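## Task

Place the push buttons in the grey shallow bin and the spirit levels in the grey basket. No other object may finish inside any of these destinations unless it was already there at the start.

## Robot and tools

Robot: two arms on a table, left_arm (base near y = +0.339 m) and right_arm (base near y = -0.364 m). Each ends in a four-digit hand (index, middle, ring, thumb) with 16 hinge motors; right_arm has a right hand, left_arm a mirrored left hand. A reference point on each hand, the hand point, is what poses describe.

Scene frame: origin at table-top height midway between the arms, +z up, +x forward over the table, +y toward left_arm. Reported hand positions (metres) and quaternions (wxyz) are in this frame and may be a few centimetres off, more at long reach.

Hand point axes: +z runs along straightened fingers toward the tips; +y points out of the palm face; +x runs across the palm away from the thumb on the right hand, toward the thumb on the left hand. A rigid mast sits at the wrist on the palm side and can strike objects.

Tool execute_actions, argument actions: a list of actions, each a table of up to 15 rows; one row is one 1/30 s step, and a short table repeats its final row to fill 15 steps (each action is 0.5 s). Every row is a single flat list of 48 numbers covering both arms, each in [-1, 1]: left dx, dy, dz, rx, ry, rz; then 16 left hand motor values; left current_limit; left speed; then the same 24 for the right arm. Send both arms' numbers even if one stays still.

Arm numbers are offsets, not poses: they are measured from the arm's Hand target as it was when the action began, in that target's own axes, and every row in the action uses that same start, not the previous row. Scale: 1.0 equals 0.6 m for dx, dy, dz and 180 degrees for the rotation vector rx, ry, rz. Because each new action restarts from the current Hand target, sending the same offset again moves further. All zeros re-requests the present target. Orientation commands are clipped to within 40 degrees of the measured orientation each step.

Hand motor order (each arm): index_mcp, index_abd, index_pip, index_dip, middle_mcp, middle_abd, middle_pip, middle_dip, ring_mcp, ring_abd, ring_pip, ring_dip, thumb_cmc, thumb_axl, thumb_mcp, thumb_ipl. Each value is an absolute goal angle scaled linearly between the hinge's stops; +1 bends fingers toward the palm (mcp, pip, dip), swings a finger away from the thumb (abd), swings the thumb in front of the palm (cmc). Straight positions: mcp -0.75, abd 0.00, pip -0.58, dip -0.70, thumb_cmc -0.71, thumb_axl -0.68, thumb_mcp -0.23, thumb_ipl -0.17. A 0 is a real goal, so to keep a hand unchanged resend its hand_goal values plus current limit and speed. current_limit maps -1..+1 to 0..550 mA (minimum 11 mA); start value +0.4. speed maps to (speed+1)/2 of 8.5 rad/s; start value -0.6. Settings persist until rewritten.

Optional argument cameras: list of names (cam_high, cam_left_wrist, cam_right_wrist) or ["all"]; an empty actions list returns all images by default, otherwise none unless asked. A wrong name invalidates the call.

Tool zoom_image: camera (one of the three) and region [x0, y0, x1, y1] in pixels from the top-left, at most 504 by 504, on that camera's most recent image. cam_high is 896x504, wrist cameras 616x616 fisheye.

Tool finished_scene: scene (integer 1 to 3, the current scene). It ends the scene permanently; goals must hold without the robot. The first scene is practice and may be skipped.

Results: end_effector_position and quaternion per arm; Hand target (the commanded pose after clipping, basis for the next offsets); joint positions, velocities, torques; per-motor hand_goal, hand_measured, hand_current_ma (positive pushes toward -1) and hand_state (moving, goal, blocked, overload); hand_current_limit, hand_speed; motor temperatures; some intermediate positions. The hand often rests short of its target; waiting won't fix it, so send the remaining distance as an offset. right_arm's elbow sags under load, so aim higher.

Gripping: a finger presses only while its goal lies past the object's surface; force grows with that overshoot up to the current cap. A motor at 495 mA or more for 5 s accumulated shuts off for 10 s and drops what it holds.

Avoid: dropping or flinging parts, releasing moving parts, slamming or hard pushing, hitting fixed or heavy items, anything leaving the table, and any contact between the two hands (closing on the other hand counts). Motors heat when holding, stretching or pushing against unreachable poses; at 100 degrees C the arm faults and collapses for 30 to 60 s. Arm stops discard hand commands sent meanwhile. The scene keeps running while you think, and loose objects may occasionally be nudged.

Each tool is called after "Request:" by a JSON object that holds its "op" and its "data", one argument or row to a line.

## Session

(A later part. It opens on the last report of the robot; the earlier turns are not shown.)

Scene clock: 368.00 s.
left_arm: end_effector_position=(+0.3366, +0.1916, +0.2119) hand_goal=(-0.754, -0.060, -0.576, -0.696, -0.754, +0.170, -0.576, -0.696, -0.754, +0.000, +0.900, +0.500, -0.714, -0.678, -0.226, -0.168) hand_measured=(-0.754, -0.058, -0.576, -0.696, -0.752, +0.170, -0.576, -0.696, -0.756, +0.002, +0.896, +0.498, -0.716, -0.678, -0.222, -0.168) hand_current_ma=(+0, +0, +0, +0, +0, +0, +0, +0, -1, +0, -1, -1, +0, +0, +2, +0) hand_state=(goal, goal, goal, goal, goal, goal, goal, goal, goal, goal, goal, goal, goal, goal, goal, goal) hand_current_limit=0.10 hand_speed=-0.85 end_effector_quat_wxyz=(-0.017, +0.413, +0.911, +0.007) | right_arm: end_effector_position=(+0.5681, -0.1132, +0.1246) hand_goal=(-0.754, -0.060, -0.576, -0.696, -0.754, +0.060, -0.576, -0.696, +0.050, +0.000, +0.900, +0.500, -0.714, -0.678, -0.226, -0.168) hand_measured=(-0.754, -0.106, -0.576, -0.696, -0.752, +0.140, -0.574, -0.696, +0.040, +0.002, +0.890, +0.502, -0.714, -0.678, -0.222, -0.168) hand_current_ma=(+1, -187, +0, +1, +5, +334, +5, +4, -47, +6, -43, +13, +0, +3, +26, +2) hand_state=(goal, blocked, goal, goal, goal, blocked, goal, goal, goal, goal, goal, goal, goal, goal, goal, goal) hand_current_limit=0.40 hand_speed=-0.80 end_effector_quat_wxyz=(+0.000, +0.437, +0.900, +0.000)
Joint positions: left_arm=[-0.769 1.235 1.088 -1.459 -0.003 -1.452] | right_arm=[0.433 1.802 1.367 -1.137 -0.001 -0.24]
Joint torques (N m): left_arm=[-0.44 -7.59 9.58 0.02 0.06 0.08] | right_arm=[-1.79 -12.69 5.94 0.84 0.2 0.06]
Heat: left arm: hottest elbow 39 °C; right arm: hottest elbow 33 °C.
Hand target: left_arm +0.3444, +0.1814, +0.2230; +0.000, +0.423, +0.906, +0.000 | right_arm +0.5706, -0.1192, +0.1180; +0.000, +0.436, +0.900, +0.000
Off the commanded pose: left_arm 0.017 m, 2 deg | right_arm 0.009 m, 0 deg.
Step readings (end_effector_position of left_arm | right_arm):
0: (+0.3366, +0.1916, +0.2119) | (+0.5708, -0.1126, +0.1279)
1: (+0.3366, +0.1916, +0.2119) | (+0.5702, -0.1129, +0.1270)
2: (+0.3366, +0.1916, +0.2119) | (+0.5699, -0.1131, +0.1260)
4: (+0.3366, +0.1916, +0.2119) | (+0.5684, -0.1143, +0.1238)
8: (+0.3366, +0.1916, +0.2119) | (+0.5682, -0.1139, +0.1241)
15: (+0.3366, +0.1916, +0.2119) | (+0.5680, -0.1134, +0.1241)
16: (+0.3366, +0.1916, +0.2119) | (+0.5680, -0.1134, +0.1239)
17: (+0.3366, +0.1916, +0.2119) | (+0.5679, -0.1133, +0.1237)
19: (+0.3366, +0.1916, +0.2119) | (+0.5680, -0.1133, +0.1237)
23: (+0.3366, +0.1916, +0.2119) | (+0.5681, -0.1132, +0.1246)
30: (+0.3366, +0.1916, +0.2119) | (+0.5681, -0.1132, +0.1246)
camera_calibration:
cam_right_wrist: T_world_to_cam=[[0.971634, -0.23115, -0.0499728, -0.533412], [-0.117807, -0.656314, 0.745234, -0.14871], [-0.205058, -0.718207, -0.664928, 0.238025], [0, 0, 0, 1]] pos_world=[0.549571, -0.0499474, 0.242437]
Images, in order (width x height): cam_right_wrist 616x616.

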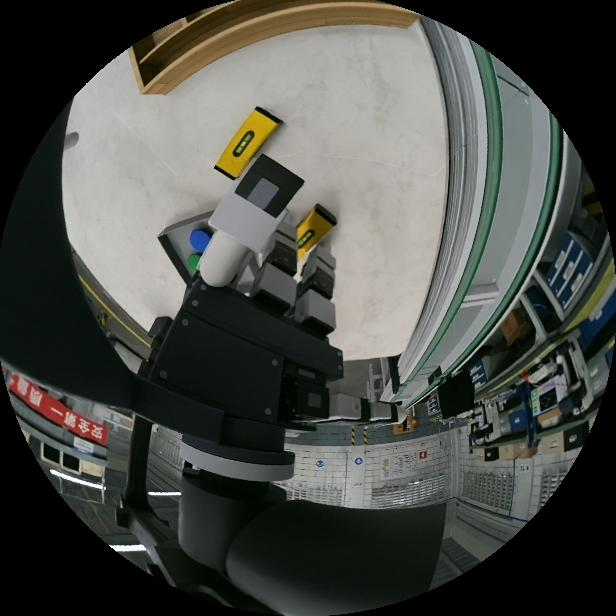

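Request:
{"op": "execute_actions", "data": {
  "actions": [
    [[0,0,0,0,0,0,-0.754,-0.06,-0.576,-0.696,-0.754,0.17,-0.576,-0.696,-0.754,0,0.9,0.5,-0.714,-0.678,-0.226,-0.168,0.1,-0.85,0,0,0,0,0,0,-0.754,0.15,-0.576,-0.696,-0.754,-0.15,-0.576,-0.696,0.05,0,0.9,0.5,-0.714,-0.678,-0.226,-0.168,0.65,-0.8]],
    [[0,0,0,0,0,0,-0.754,-0.06,-0.576,-0.696,-0.754,0.17,-0.576,-0.696,-0.754,0,0.9,0.5,-0.714,-0.678,-0.226,-0.168,0.1,-0.85,0,0,-0.02,0,0,0,-0.754,0.15,-0.576,-0.696,-0.754,-0.15,-0.576,-0.696,0.05,0,0.9,0.5,-0.714,-0.678,-0.226,-0.168,0.65,-0.8]],
    [[0,0,0,0,0,0,-0.754,-0.06,-0.576,-0.696,-0.754,0.17,-0.576,-0.696,-0.754,0,0.9,0.5,-0.714,-0.678,-0.226,-0.168,0.1,-0.85,0,0,-0.03,0,0,0,-0.754,0.15,-0.576,-0.696,-0.754,-0.15,-0.576,-0.696,0.05,0,0.9,0.5,-0.714,-0.678,-0.226,-0.168,0.65,-0.8]],
    [[0,0,0,0,0,0,-0.754,-0.06,-0.576,-0.696,-0.754,0.17,-0.576,-0.696,-0.754,0,0.9,0.5,-0.714,-0.678,-0.226,-0.168,0.1,-0.85,0,0,-0.04,0,0,0,-0.754,0.15,-0.576,-0.696,-0.754,-0.15,-0.576,-0.696,0.05,0,0.9,0.5,-0.714,-0.678,-0.226,-0.168,0.65,-0.8]]
  ],
  "cameras": ["cam_right_wrist"]
}}

Request:
{"op": "zoom_image", "data": {
  "camera": "cam_right_wrist",
  "region": [240, 170, 380, 310]
}}

Scene clock: 379.07 s.
left_arm: end_effector_position=(+0.3366, +0.1916, +0.2119) hand_goal=(-0.754, -0.060, -0.576, -0.696, -0.754, +0.170, -0.576, -0.696, -0.754, +0.000, +0.900, +0.500, -0.714, -0.678, -0.226, -0.168) hand_measured=(-0.754, -0.058, -0.576, -0.696, -0.752, +0.170, -0.576, -0.696, -0.756, +0.002, +0.896, +0.498, -0.716, -0.678, -0.222, -0.168) hand_current_ma=(+0, +0, +0, +0, +0, +0, +0, +0, -1, +0, -1, -1, +0, +0, +2, +0) hand_state=(goal, goal, goal, goal, goal, goal, goal, goal, goal, goal, goal, goal, goal, goal, goal, goal) hand_current_limit=0.10 hand_speed=-0.85 end_effector_quat_wxyz=(-0.017, +0.413, +0.911, +0.007) | right_arm: end_effector_position=(+0.5547, -0.1190, +0.1489) hand_goal=(-0.754, +0.150, -0.576, -0.696, -0.754, -0.150, -0.576, -0.696, +0.050, +0.000, +0.900, +0.500, -0.714, -0.678, -0.226, -0.168) hand_measured=(-0.752, -0.008, -0.576, -0.696, -0.750, +0.060, -0.574, -0.696, +0.040, +0.002, +0.890, +0.502, -0.714, -0.678, -0.222, -0.168) hand_current_ma=(+10, -454, +2, +1, +17, +454, +7, +4, -47, +6, -43, +13, +1, +3, +26, +2) hand_state=(goal, blocked, goal, goal, goal, blocked, goal, goal, goal, goal, goal, goal, goal, goal, goal, goal) hand_current_limit=0.65 hand_speed=-0.80 end_effector_quat_wxyz=(-0.013, +0.436, +0.900, -0.015)
Joint positions: left_arm=[-0.769 1.235 1.088 -1.459 -0.003 -1.452] | right_arm=[0.433 1.762 1.389 -1.238 -0.001 -0.241]
Joint torques (N m): left_arm=[-0.56 -7.24 9.65 0.09 0.09 0.09] | right_arm=[-1.85 -13.68 9.87 -0.43 0.26 0.07]
Heat: left arm: hottest elbow 39 °C; right arm: hottest elbow 33 °C.
Hand target: left_arm +0.3444, +0.1814, +0.2230; +0.000, +0.423, +0.906, +0.000 | right_arm +0.5705, -0.1192, +0.1721; +0.000, +0.436, +0.900, +0.000
Off the commanded pose: left_arm 0.017 m, 2 deg | right_arm 0.028 m, 2 deg.
Step readings (end_effector_position of left_arm | right_arm):
0: (+0.3366, +0.1916, +0.2119) | (+0.5681, -0.1132, +0.1246)
1: (+0.3366, +0.1916, +0.2119) | (+0.5681, -0.1132, +0.1246)
2: (+0.3366, +0.1916, +0.2119) | (+0.5681, -0.1132, +0.1248)
4: (+0.3366, +0.1916, +0.2119) | (+0.5681, -0.1131, +0.1253)
8: (+0.3366, +0.1916, +0.2119) | (+0.5681, -0.1130, +0.1255)
15: (+0.3366, +0.1916, +0.2119) | (+0.5681, -0.1130, +0.1255)
16: (+0.3366, +0.1916, +0.2119) | (+0.5680, -0.1130, +0.1259)
17: (+0.3366, +0.1916, +0.2119) | (+0.5680, -0.1129, +0.1264)
19: (+0.3366, +0.1916, +0.2119) | (+0.5680, -0.1129, +0.1264)
23: (+0.3366, +0.1916, +0.2119) | (+0.5680, -0.1129, +0.1264)
30: (+0.3366, +0.1916, +0.2119) | (+0.5680, -0.1129, +0.1264)
31: (+0.3366, +0.1916, +0.2119) | (+0.5666, -0.1136, +0.1267)
32: (+0.3366, +0.1916, +0.2119) | (+0.5646, -0.1145, +0.1261)
34: (+0.3366, +0.1916, +0.2119) | (+0.5605, -0.1164, +0.1261)
38: (+0.3366, +0.1916, +0.2119) | (+0.5588, -0.1172, +0.1257)
45: (+0.3366, +0.1916, +0.2119) | (+0.5587, -0.1172, +0.1257)
46: (+0.3366, +0.1916, +0.2119) | (+0.5573, -0.1178, +0.1269)
47: (+0.3366, +0.1916, +0.2119) | (+0.5552, -0.1187, +0.1273)
49: (+0.3366, +0.1916, +0.2119) | (+0.5516, -0.1204, +0.1316)
53: (+0.3366, +0.1916, +0.2119) | (+0.5516, -0.1205, +0.1427)
60: (+0.3366, +0.1916, +0.2119) | (+0.5547, -0.1190, +0.1489)
camera_calibration:
cam_right_wrist: T_world_to_cam=[[0.969551, -0.231083, -0.0810666, -0.51477], [-0.0902439, -0.644879, 0.758938, -0.188171], [-0.227656, -0.728513, -0.646097, 0.255786], [0, 0, 0, 1]] pos_world=[0.540346, -0.0539587, 0.266342]
Images, in order (width x height): cam_right_wrist 616x616.

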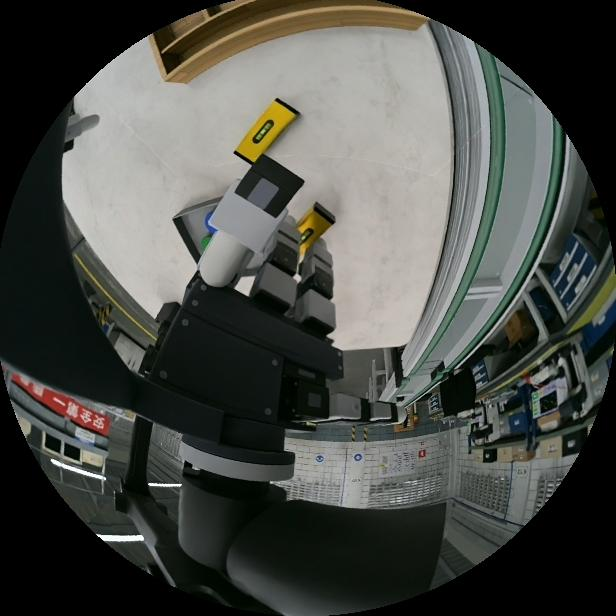

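Scaled by 3.600 from the camera's 616x616 image, which has a finer 880x880 frame.

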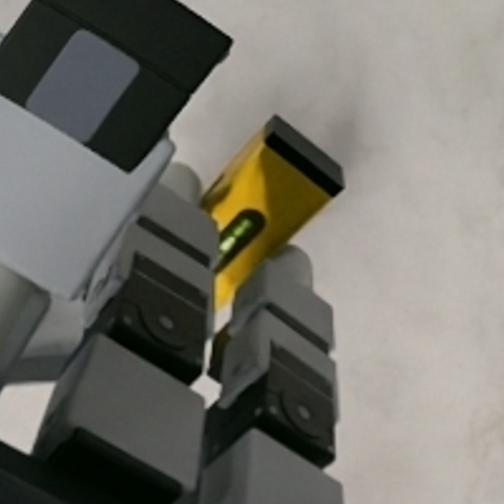

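Request:
{"op": "execute_actions", "data": {
  "actions": [
    [[0,0,0,0,0,0,-0.754,-0.06,-0.576,-0.696,-0.754,0.17,-0.576,-0.696,-0.754,0,0.9,0.5,-0.714,-0.678,-0.226,-0.168,0.1,-0.85,0,0,-0.1,0,0,0,-0.754,0.15,-0.576,-0.696,-0.754,-0.15,-0.576,-0.696,0.05,0,0.9,0.5,-0.714,-0.678,-0.226,-0.168,0.65,-0.8]],
    [[0,0,0,0,0,0,-0.754,-0.06,-0.576,-0.696,-0.754,0.17,-0.576,-0.696,-0.754,0,0.9,0.5,-0.714,-0.678,-0.226,-0.168,0.1,-0.85,-0.084,-0.127,-0.06,0,0,0,-0.754,0.15,-0.576,-0.696,-0.754,-0.15,-0.576,-0.696,0.05,0,0.9,0.5,-0.714,-0.678,-0.226,-0.168,0.65,-0.8]],
    [[0,0,0,0,0,0,-0.754,-0.06,-0.576,-0.696,-0.754,0.17,-0.576,-0.696,-0.754,0,0.9,0.5,-0.714,-0.678,-0.226,-0.168,0.1,-0.85,-0.084,-0.127,-0.02,0,0,0,-0.754,0.15,-0.576,-0.696,-0.754,-0.15,-0.576,-0.696,0.05,0,0.9,0.5,-0.714,-0.678,-0.226,-0.168,0.65,-0.8]],
    [[0,0,0,0,0,0,-0.754,-0.06,-0.576,-0.696,-0.754,0.17,-0.576,-0.696,-0.754,0,0.9,0.5,-0.714,-0.678,-0.226,-0.168,0.1,-0.85,-0.084,-0.127,0,0,0,0.107,-0.754,0.15,-0.576,-0.696,-0.754,-0.15,-0.576,-0.696,0.05,0,0.9,0.5,-0.714,-0.678,-0.226,-0.168,0.65,-0.8]]
  ],
  "cameras": ["cam_high", "cam_right_wrist"]
}}

Request:
{"op": "zoom_image", "data": {
  "camera": "cam_right_wrist",
  "region": [180, 110, 400, 330]
}}

Scene clock: 400.73 s.
left_arm: end_effector_position=(+0.3366, +0.1916, +0.2119) hand_goal=(-0.754, -0.060, -0.576, -0.696, -0.754, +0.170, -0.576, -0.696, -0.754, +0.000, +0.900, +0.500, -0.714, -0.678, -0.226, -0.168) hand_measured=(-0.754, -0.058, -0.576, -0.696, -0.752, +0.170, -0.576, -0.696, -0.756, +0.002, +0.896, +0.498, -0.716, -0.678, -0.222, -0.168) hand_current_ma=(+0, +0, +0, +0, +0, +0, +0, +0, -1, +0, -1, -1, +0, +0, +2, +0) hand_state=(goal, goal, goal, goal, goal, goal, goal, goal, goal, goal, goal, goal, goal, goal, goal, goal) hand_current_limit=0.10 hand_speed=-0.85 end_effector_quat_wxyz=(-0.017, +0.413, +0.911, +0.007) | right_arm: end_effector_position=(+0.4817, -0.3835, +0.2748) hand_goal=(-0.754, +0.150, -0.576, -0.696, -0.754, -0.150, -0.576, -0.696, +0.050, +0.000, +0.900, +0.500, -0.714, -0.678, -0.226, -0.168) hand_measured=(-0.754, -0.008, -0.574, -0.696, -0.752, +0.060, -0.574, -0.696, +0.040, +0.002, +0.890, +0.502, -0.714, -0.678, -0.222, -0.168) hand_current_ma=(+1, -454, +6, +2, +5, +454, +8, +4, -46, +6, -43, +13, +3, +3, +26, +2) hand_state=(goal, blocked, goal, goal, goal, blocked, goal, goal, goal, goal, goal, goal, goal, goal, goal, goal) hand_current_limit=0.65 hand_speed=-0.80 end_effector_quat_wxyz=(-0.004, +0.579, +0.815, -0.002)
Joint positions: left_arm=[-0.769 1.235 1.088 -1.459 -0.003 -1.452] | right_arm=[-0.062 1.348 1.24 -1.472 0 -0.404]
Joint torques (N m): left_arm=[-0.5 -7.53 9.66 0.02 0.06 0.09] | right_arm=[0.26 -8.12 8.17 0.01 0.11 0.34]
Heat: left arm: hottest elbow 39 °C; right arm: hottest elbow 33 °C.
Hand target: left_arm +0.3444, +0.1814, +0.2230; +0.000, +0.423, +0.906, +0.000 | right_arm +0.4850, -0.3795, +0.2800; +0.000, +0.580, +0.814, +0.000
Off the commanded pose: left_arm 0.017 m, 2 deg | right_arm 0.007 m, 1 deg.
Step readings (end_effector_position of left_arm | right_arm):
0: (+0.3366, +0.1916, +0.2119) | (+0.5547, -0.1190, +0.1489)
1: (+0.3366, +0.1916, +0.2119) | (+0.5536, -0.1195, +0.1535)
2: (+0.3366, +0.1916, +0.2119) | (+0.5501, -0.1211, +0.1570)
4: (+0.3366, +0.1916, +0.2119) | (+0.5475, -0.1224, +0.1719)
8: (+0.3366, +0.1916, +0.2119) | (+0.5566, -0.1183, +0.2086)
15: (+0.3366, +0.1916, +0.2119) | (+0.5604, -0.1165, +0.2217)
16: (+0.3366, +0.1916, +0.2119) | (+0.5573, -0.1224, +0.2218)
17: (+0.3366, +0.1916, +0.2119) | (+0.5516, -0.1276, +0.2217)
19: (+0.3366, +0.1916, +0.2119) | (+0.5389, -0.1575, +0.2274)
23: (+0.3366, +0.1916, +0.2119) | (+0.5422, -0.2131, +0.2574)
30: (+0.3366, +0.1916, +0.2119) | (+0.5414, -0.2186, +0.2669)
31: (+0.3366, +0.1916, +0.2119) | (+0.5377, -0.2223, +0.2639)
32: (+0.3366, +0.1916, +0.2119) | (+0.5320, -0.2239, +0.2620)
34: (+0.3366, +0.1916, +0.2119) | (+0.5180, -0.2498, +0.2586)
38: (+0.3366, +0.1916, +0.2119) | (+0.5143, -0.3013, +0.2694)
45: (+0.3366, +0.1916, +0.2119) | (+0.5128, -0.3027, +0.2749)
46: (+0.3366, +0.1916, +0.2119) | (+0.5096, -0.3076, +0.2725)
47: (+0.3366, +0.1916, +0.2119) | (+0.5056, -0.3119, +0.2715)
49: (+0.3366, +0.1916, +0.2119) | (+0.4908, -0.3370, +0.2674)
53: (+0.3366, +0.1916, +0.2119) | (+0.4820, -0.3792, +0.2731)
60: (+0.3366, +0.1916, +0.2119) | (+0.4817, -0.3833, +0.2748)
camera_calibration:
cam_right_wrist: T_world_to_cam=[[0.843302, -0.534483, -0.0562913, -0.557222], [-0.318921, -0.581975, 0.74806, -0.323665], [-0.432586, -0.612889, -0.661239, 0.275065], [0, 0, 0, 1]] pos_world=[0.485672, -0.317606, 0.392638]
Images, in order (width x height): cam_high 896x504, cam_right_wrist 616x616.

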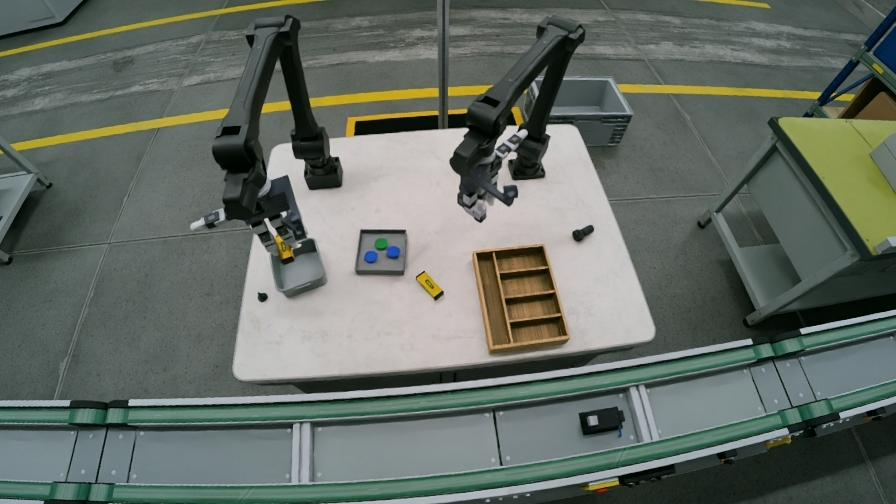

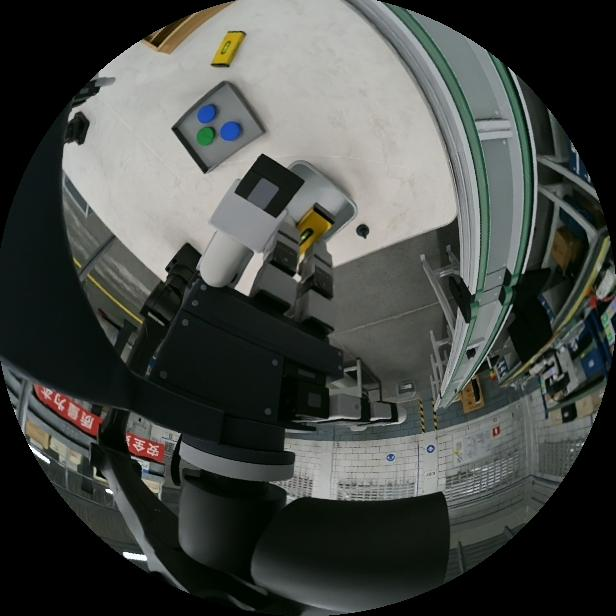

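Scaled by 2.291 from the camera's 616x616 image, which has a finer 880x880 frame.

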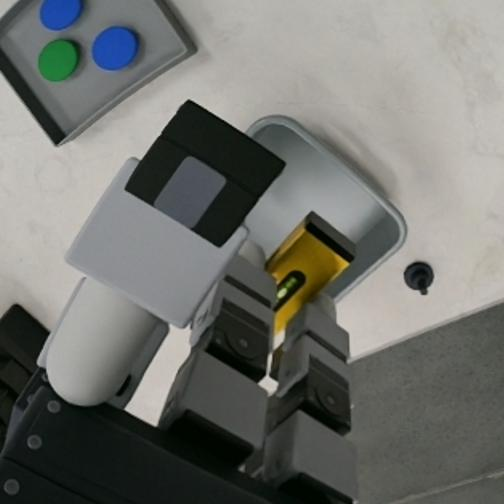

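Request:
{"op": "execute_actions", "data": {
  "actions": [
    [[0,0,0,0,0,0,-0.754,-0.06,-0.576,-0.696,-0.754,0.17,-0.576,-0.696,-0.754,0,0.9,0.5,-0.714,-0.678,-0.226,-0.168,0.1,-0.85,0,0,0.09,0,0,0,-0.754,0.15,-0.576,-0.696,-0.754,-0.15,-0.576,-0.696,0.05,0,0.9,0.5,-0.714,-0.678,-0.226,-0.168,0.65,-0.8]],
    [[0,0,0,0,0,0,-0.754,-0.06,-0.576,-0.696,-0.754,0.17,-0.576,-0.696,-0.754,0,0.9,0.5,-0.714,-0.678,-0.226,-0.168,0.1,-0.85,0,0,0.05,0,0,0,-0.754,0.15,-0.576,-0.696,-0.754,-0.15,-0.576,-0.696,0.05,0,0.9,0.5,-0.714,-0.678,-0.226,-0.168,0.65,-0.8]]
  ],
  "cameras": ["cam_right_wrist"]
}}

Request:
{"op": "zoom_image", "data": {
  "camera": "cam_right_wrist",
  "region": [200, 130, 400, 330]
}}

Scene clock: 417.47 s.
left_arm: end_effector_position=(+0.3366, +0.1916, +0.2119) hand_goal=(-0.754, -0.060, -0.576, -0.696, -0.754, +0.170, -0.576, -0.696, -0.754, +0.000, +0.900, +0.500, -0.714, -0.678, -0.226, -0.168) hand_measured=(-0.754, -0.058, -0.576, -0.696, -0.752, +0.170, -0.576, -0.696, -0.756, +0.002, +0.896, +0.498, -0.716, -0.678, -0.222, -0.168) hand_current_ma=(+0, +0, +0, +0, +0, +0, +0, +0, -1, +0, -1, -1, +0, +0, +2, +0) hand_state=(goal, goal, goal, goal, goal, goal, goal, goal, goal, goal, goal, goal, goal, goal, goal, goal) hand_current_limit=0.10 hand_speed=-0.85 end_effector_quat_wxyz=(-0.017, +0.413, +0.911, +0.007) | right_arm: end_effector_position=(+0.4799, -0.3835, +0.1941) hand_goal=(-0.754, +0.150, -0.576, -0.696, -0.754, -0.150, -0.576, -0.696, +0.050, +0.000, +0.900, +0.500, -0.714, -0.678, -0.226, -0.168) hand_measured=(-0.752, -0.008, -0.576, -0.696, -0.752, +0.060, -0.576, -0.696, +0.040, +0.002, +0.890, +0.502, -0.714, -0.678, -0.222, -0.168) hand_current_ma=(+5, -454, +0, +1, +9, +454, +3, +4, -46, +6, -43, +12, +3, +3, +26, +2) hand_state=(goal, blocked, goal, goal, goal, blocked, goal, goal, goal, goal, goal, goal, goal, goal, goal, goal) hand_current_limit=0.65 hand_speed=-0.80 end_effector_quat_wxyz=(-0.006, +0.579, +0.815, -0.004)
Joint positions: left_arm=[-0.769 1.235 1.088 -1.459 -0.003 -1.452] | right_arm=[-0.062 1.393 1.069 -1.262 0 -0.403]
Joint torques (N m): left_arm=[-0.5 -7.24 9.59 0.08 0.09 0.1] | right_arm=[0.21 -8.23 7.21 0.65 0.12 0.32]
Heat: left arm: hottest elbow 39 °C; right arm: hottest elbow 33 °C.
Hand target: left_arm +0.3444, +0.1814, +0.2230; +0.000, +0.423, +0.906, +0.000 | right_arm +0.4850, -0.3796, +0.1960; +0.000, +0.580, +0.814, +0.000
Off the commanded pose: left_arm 0.017 m, 2 deg | right_arm 0.007 m, 1 deg.
Step readings (end_effector_position of left_arm | right_arm):
0: (+0.3366, +0.1916, +0.2119) | (+0.4817, -0.3836, +0.2748)
1: (+0.3366, +0.1916, +0.2119) | (+0.4815, -0.3836, +0.2688)
2: (+0.3366, +0.1916, +0.2119) | (+0.4844, -0.3838, +0.2652)
4: (+0.3366, +0.1916, +0.2119) | (+0.4819, -0.3836, +0.2470)
8: (+0.3366, +0.1916, +0.2119) | (+0.4752, -0.3831, +0.2185)
15: (+0.3366, +0.1916, +0.2119) | (+0.4778, -0.3833, +0.2166)
16: (+0.3366, +0.1916, +0.2119) | (+0.4781, -0.3833, +0.2140)
17: (+0.3366, +0.1916, +0.2119) | (+0.4809, -0.3836, +0.2122)
19: (+0.3366, +0.1916, +0.2119) | (+0.4820, -0.3836, +0.2049)
23: (+0.3366, +0.1916, +0.2119) | (+0.4788, -0.3834, +0.1943)
30: (+0.3366, +0.1916, +0.2119) | (+0.4799, -0.3835, +0.1941)
camera_calibration:
cam_right_wrist: T_world_to_cam=[[0.842327, -0.535385, -0.0620385, -0.558936], [-0.31467, -0.581967, 0.749865, -0.266237], [-0.437571, -0.61211, -0.658676, 0.223132], [0, 0, 0, 1]] pos_world=[0.484666, -0.317606, 0.311938]
Images, in order (width x height): cam_right_wrist 616x616.

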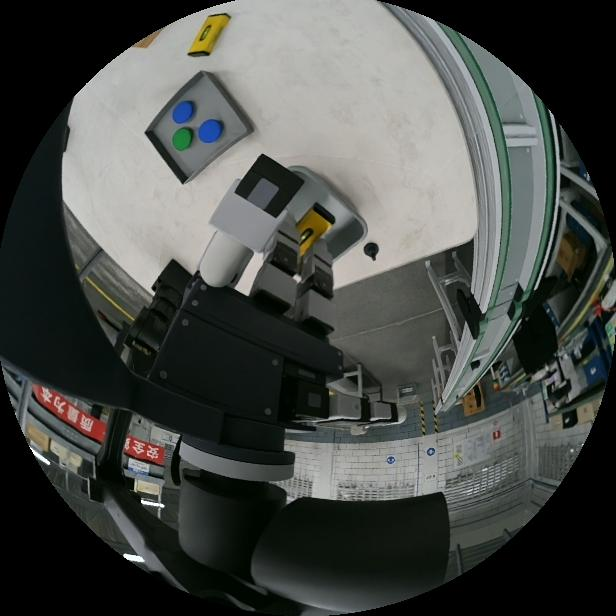

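Scaled by 2.520 from the camera's 616x616 image, which has a finer 880x880 frame.

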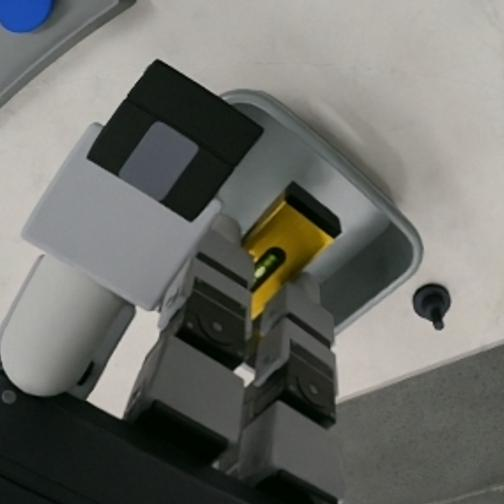

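Request:
{"op": "execute_actions", "data": {
  "actions": [
    [[0,0,0,0,0,0,-0.754,-0.06,-0.576,-0.696,-0.754,0.17,-0.576,-0.696,-0.754,0,0.9,0.5,-0.714,-0.678,-0.226,-0.168,0.1,-0.85,-0.006,-0.012,0.035,0,0,0,-0.754,0.15,-0.576,-0.696,-0.754,-0.15,-0.576,-0.696,0.05,0,0.9,0.5,-0.714,-0.678,-0.226,-0.168,0.65,-0.8]],
    [[0,0,0,0,0,0,-0.754,-0.06,-0.576,-0.696,-0.754,0.17,-0.576,-0.696,-0.754,0,0.9,0.5,-0.714,-0.678,-0.226,-0.168,0.1,-0.85,0,0,0.03,0,0,0,-0.754,0.15,-0.576,-0.696,-0.754,-0.15,-0.576,-0.696,0.05,0,0.9,0.5,-0.714,-0.678,-0.226,-0.168,0.65,-0.8]]
  ],
  "cameras": ["cam_right_wrist"]
}}

Request:
{"op": "zoom_image", "data": {
  "camera": "cam_right_wrist",
  "region": [200, 130, 400, 330]
}}

Scene clock: 425.83 s.
left_arm: end_effector_position=(+0.3366, +0.1916, +0.2119) hand_goal=(-0.754, -0.060, -0.576, -0.696, -0.754, +0.170, -0.576, -0.696, -0.754, +0.000, +0.900, +0.500, -0.714, -0.678, -0.226, -0.168) hand_measured=(-0.754, -0.058, -0.576, -0.696, -0.752, +0.170, -0.576, -0.696, -0.756, +0.002, +0.896, +0.498, -0.716, -0.678, -0.222, -0.168) hand_current_ma=(+0, +0, +0, +0, +0, +0, +0, +0, -1, +0, -1, -1, +0, +0, +2, +0) hand_state=(goal, goal, goal, goal, goal, goal, goal, goal, goal, goal, goal, goal, goal, goal, goal, goal) hand_current_limit=0.10 hand_speed=-0.85 end_effector_quat_wxyz=(-0.017, +0.413, +0.911, +0.007) | right_arm: end_effector_position=(+0.4755, -0.3832, +0.1571) hand_goal=(-0.754, +0.150, -0.576, -0.696, -0.754, -0.150, -0.576, -0.696, +0.050, +0.000, +0.900, +0.500, -0.714, -0.678, -0.226, -0.168) hand_measured=(-0.754, -0.008, -0.576, -0.696, -0.752, +0.060, -0.576, -0.696, +0.040, +0.002, +0.890, +0.502, -0.714, -0.678, -0.222, -0.168) hand_current_ma=(+2, -454, +0, +1, +6, +454, +2, +4, -46, +6, -43, +12, +3, +3, +26, +2) hand_state=(goal, blocked, goal, goal, goal, blocked, goal, goal, goal, goal, goal, goal, goal, goal, goal, goal) hand_current_limit=0.65 hand_speed=-0.80 end_effector_quat_wxyz=(-0.005, +0.579, +0.815, -0.003)
Joint positions: left_arm=[-0.769 1.235 1.088 -1.459 -0.003 -1.452] | right_arm=[-0.062 1.417 0.988 -1.153 0 -0.403]
Joint torques (N m): left_arm=[-0.26 -7.3 9.61 0.02 0.06 0.1] | right_arm=[-1.03 -8.06 6.72 0.69 0.13 0.17]
Heat: left arm: hottest elbow 39 °C; right arm: hottest elbow 33 °C.
Hand target: left_arm +0.3444, +0.1814, +0.2230; +0.000, +0.423, +0.906, +0.000 | right_arm +0.4792, -0.3853, +0.1570; +0.000, +0.580, +0.814, +0.000
Off the commanded pose: left_arm 0.017 m, 2 deg | right_arm 0.004 m, 1 deg.
Step readings (end_effector_position of left_arm | right_arm):
0: (+0.3366, +0.1916, +0.2119) | (+0.4799, -0.3835, +0.1941)
1: (+0.3366, +0.1916, +0.2119) | (+0.4794, -0.3835, +0.1915)
2: (+0.3366, +0.1916, +0.2119) | (+0.4809, -0.3836, +0.1899)
4: (+0.3366, +0.1916, +0.2119) | (+0.4789, -0.3834, +0.1825)
8: (+0.3366, +0.1916, +0.2119) | (+0.4730, -0.3830, +0.1730)
15: (+0.3366, +0.1916, +0.2119) | (+0.4743, -0.3831, +0.1734)
16: (+0.3366, +0.1916, +0.2119) | (+0.4745, -0.3831, +0.1718)
17: (+0.3366, +0.1916, +0.2119) | (+0.4764, -0.3833, +0.1710)
19: (+0.3366, +0.1916, +0.2119) | (+0.4773, -0.3833, +0.1663)
23: (+0.3366, +0.1916, +0.2119) | (+0.4753, -0.3832, +0.1579)
30: (+0.3366, +0.1916, +0.2119) | (+0.4755, -0.3832, +0.1571)
camera_calibration:
cam_right_wrist: T_world_to_cam=[[0.842557, -0.535431, -0.0584116, -0.558069], [-0.317792, -0.581757, 0.74871, -0.237977], [-0.434864, -0.612268, -0.660319, 0.195905], [0, 0, 0, 1]] pos_world=[0.479769, -0.317306, 0.274938]
Images, in order (width x height): cam_right_wrist 616x616.

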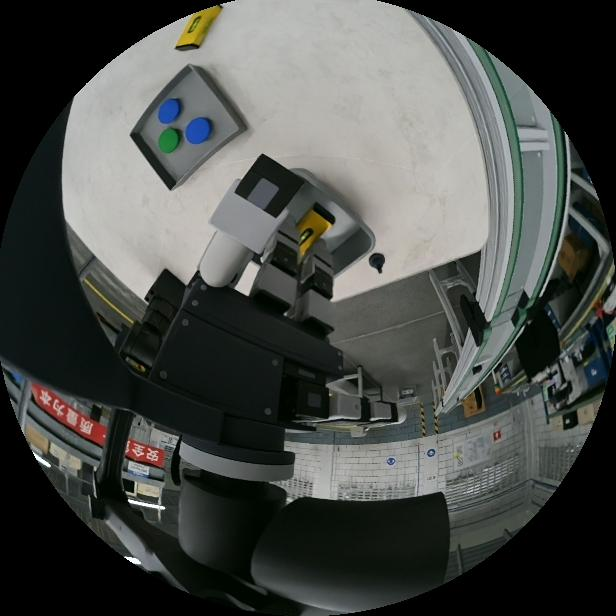

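Scaled by 2.520 from the camera's 616x616 image, which has a finer 880x880 frame.

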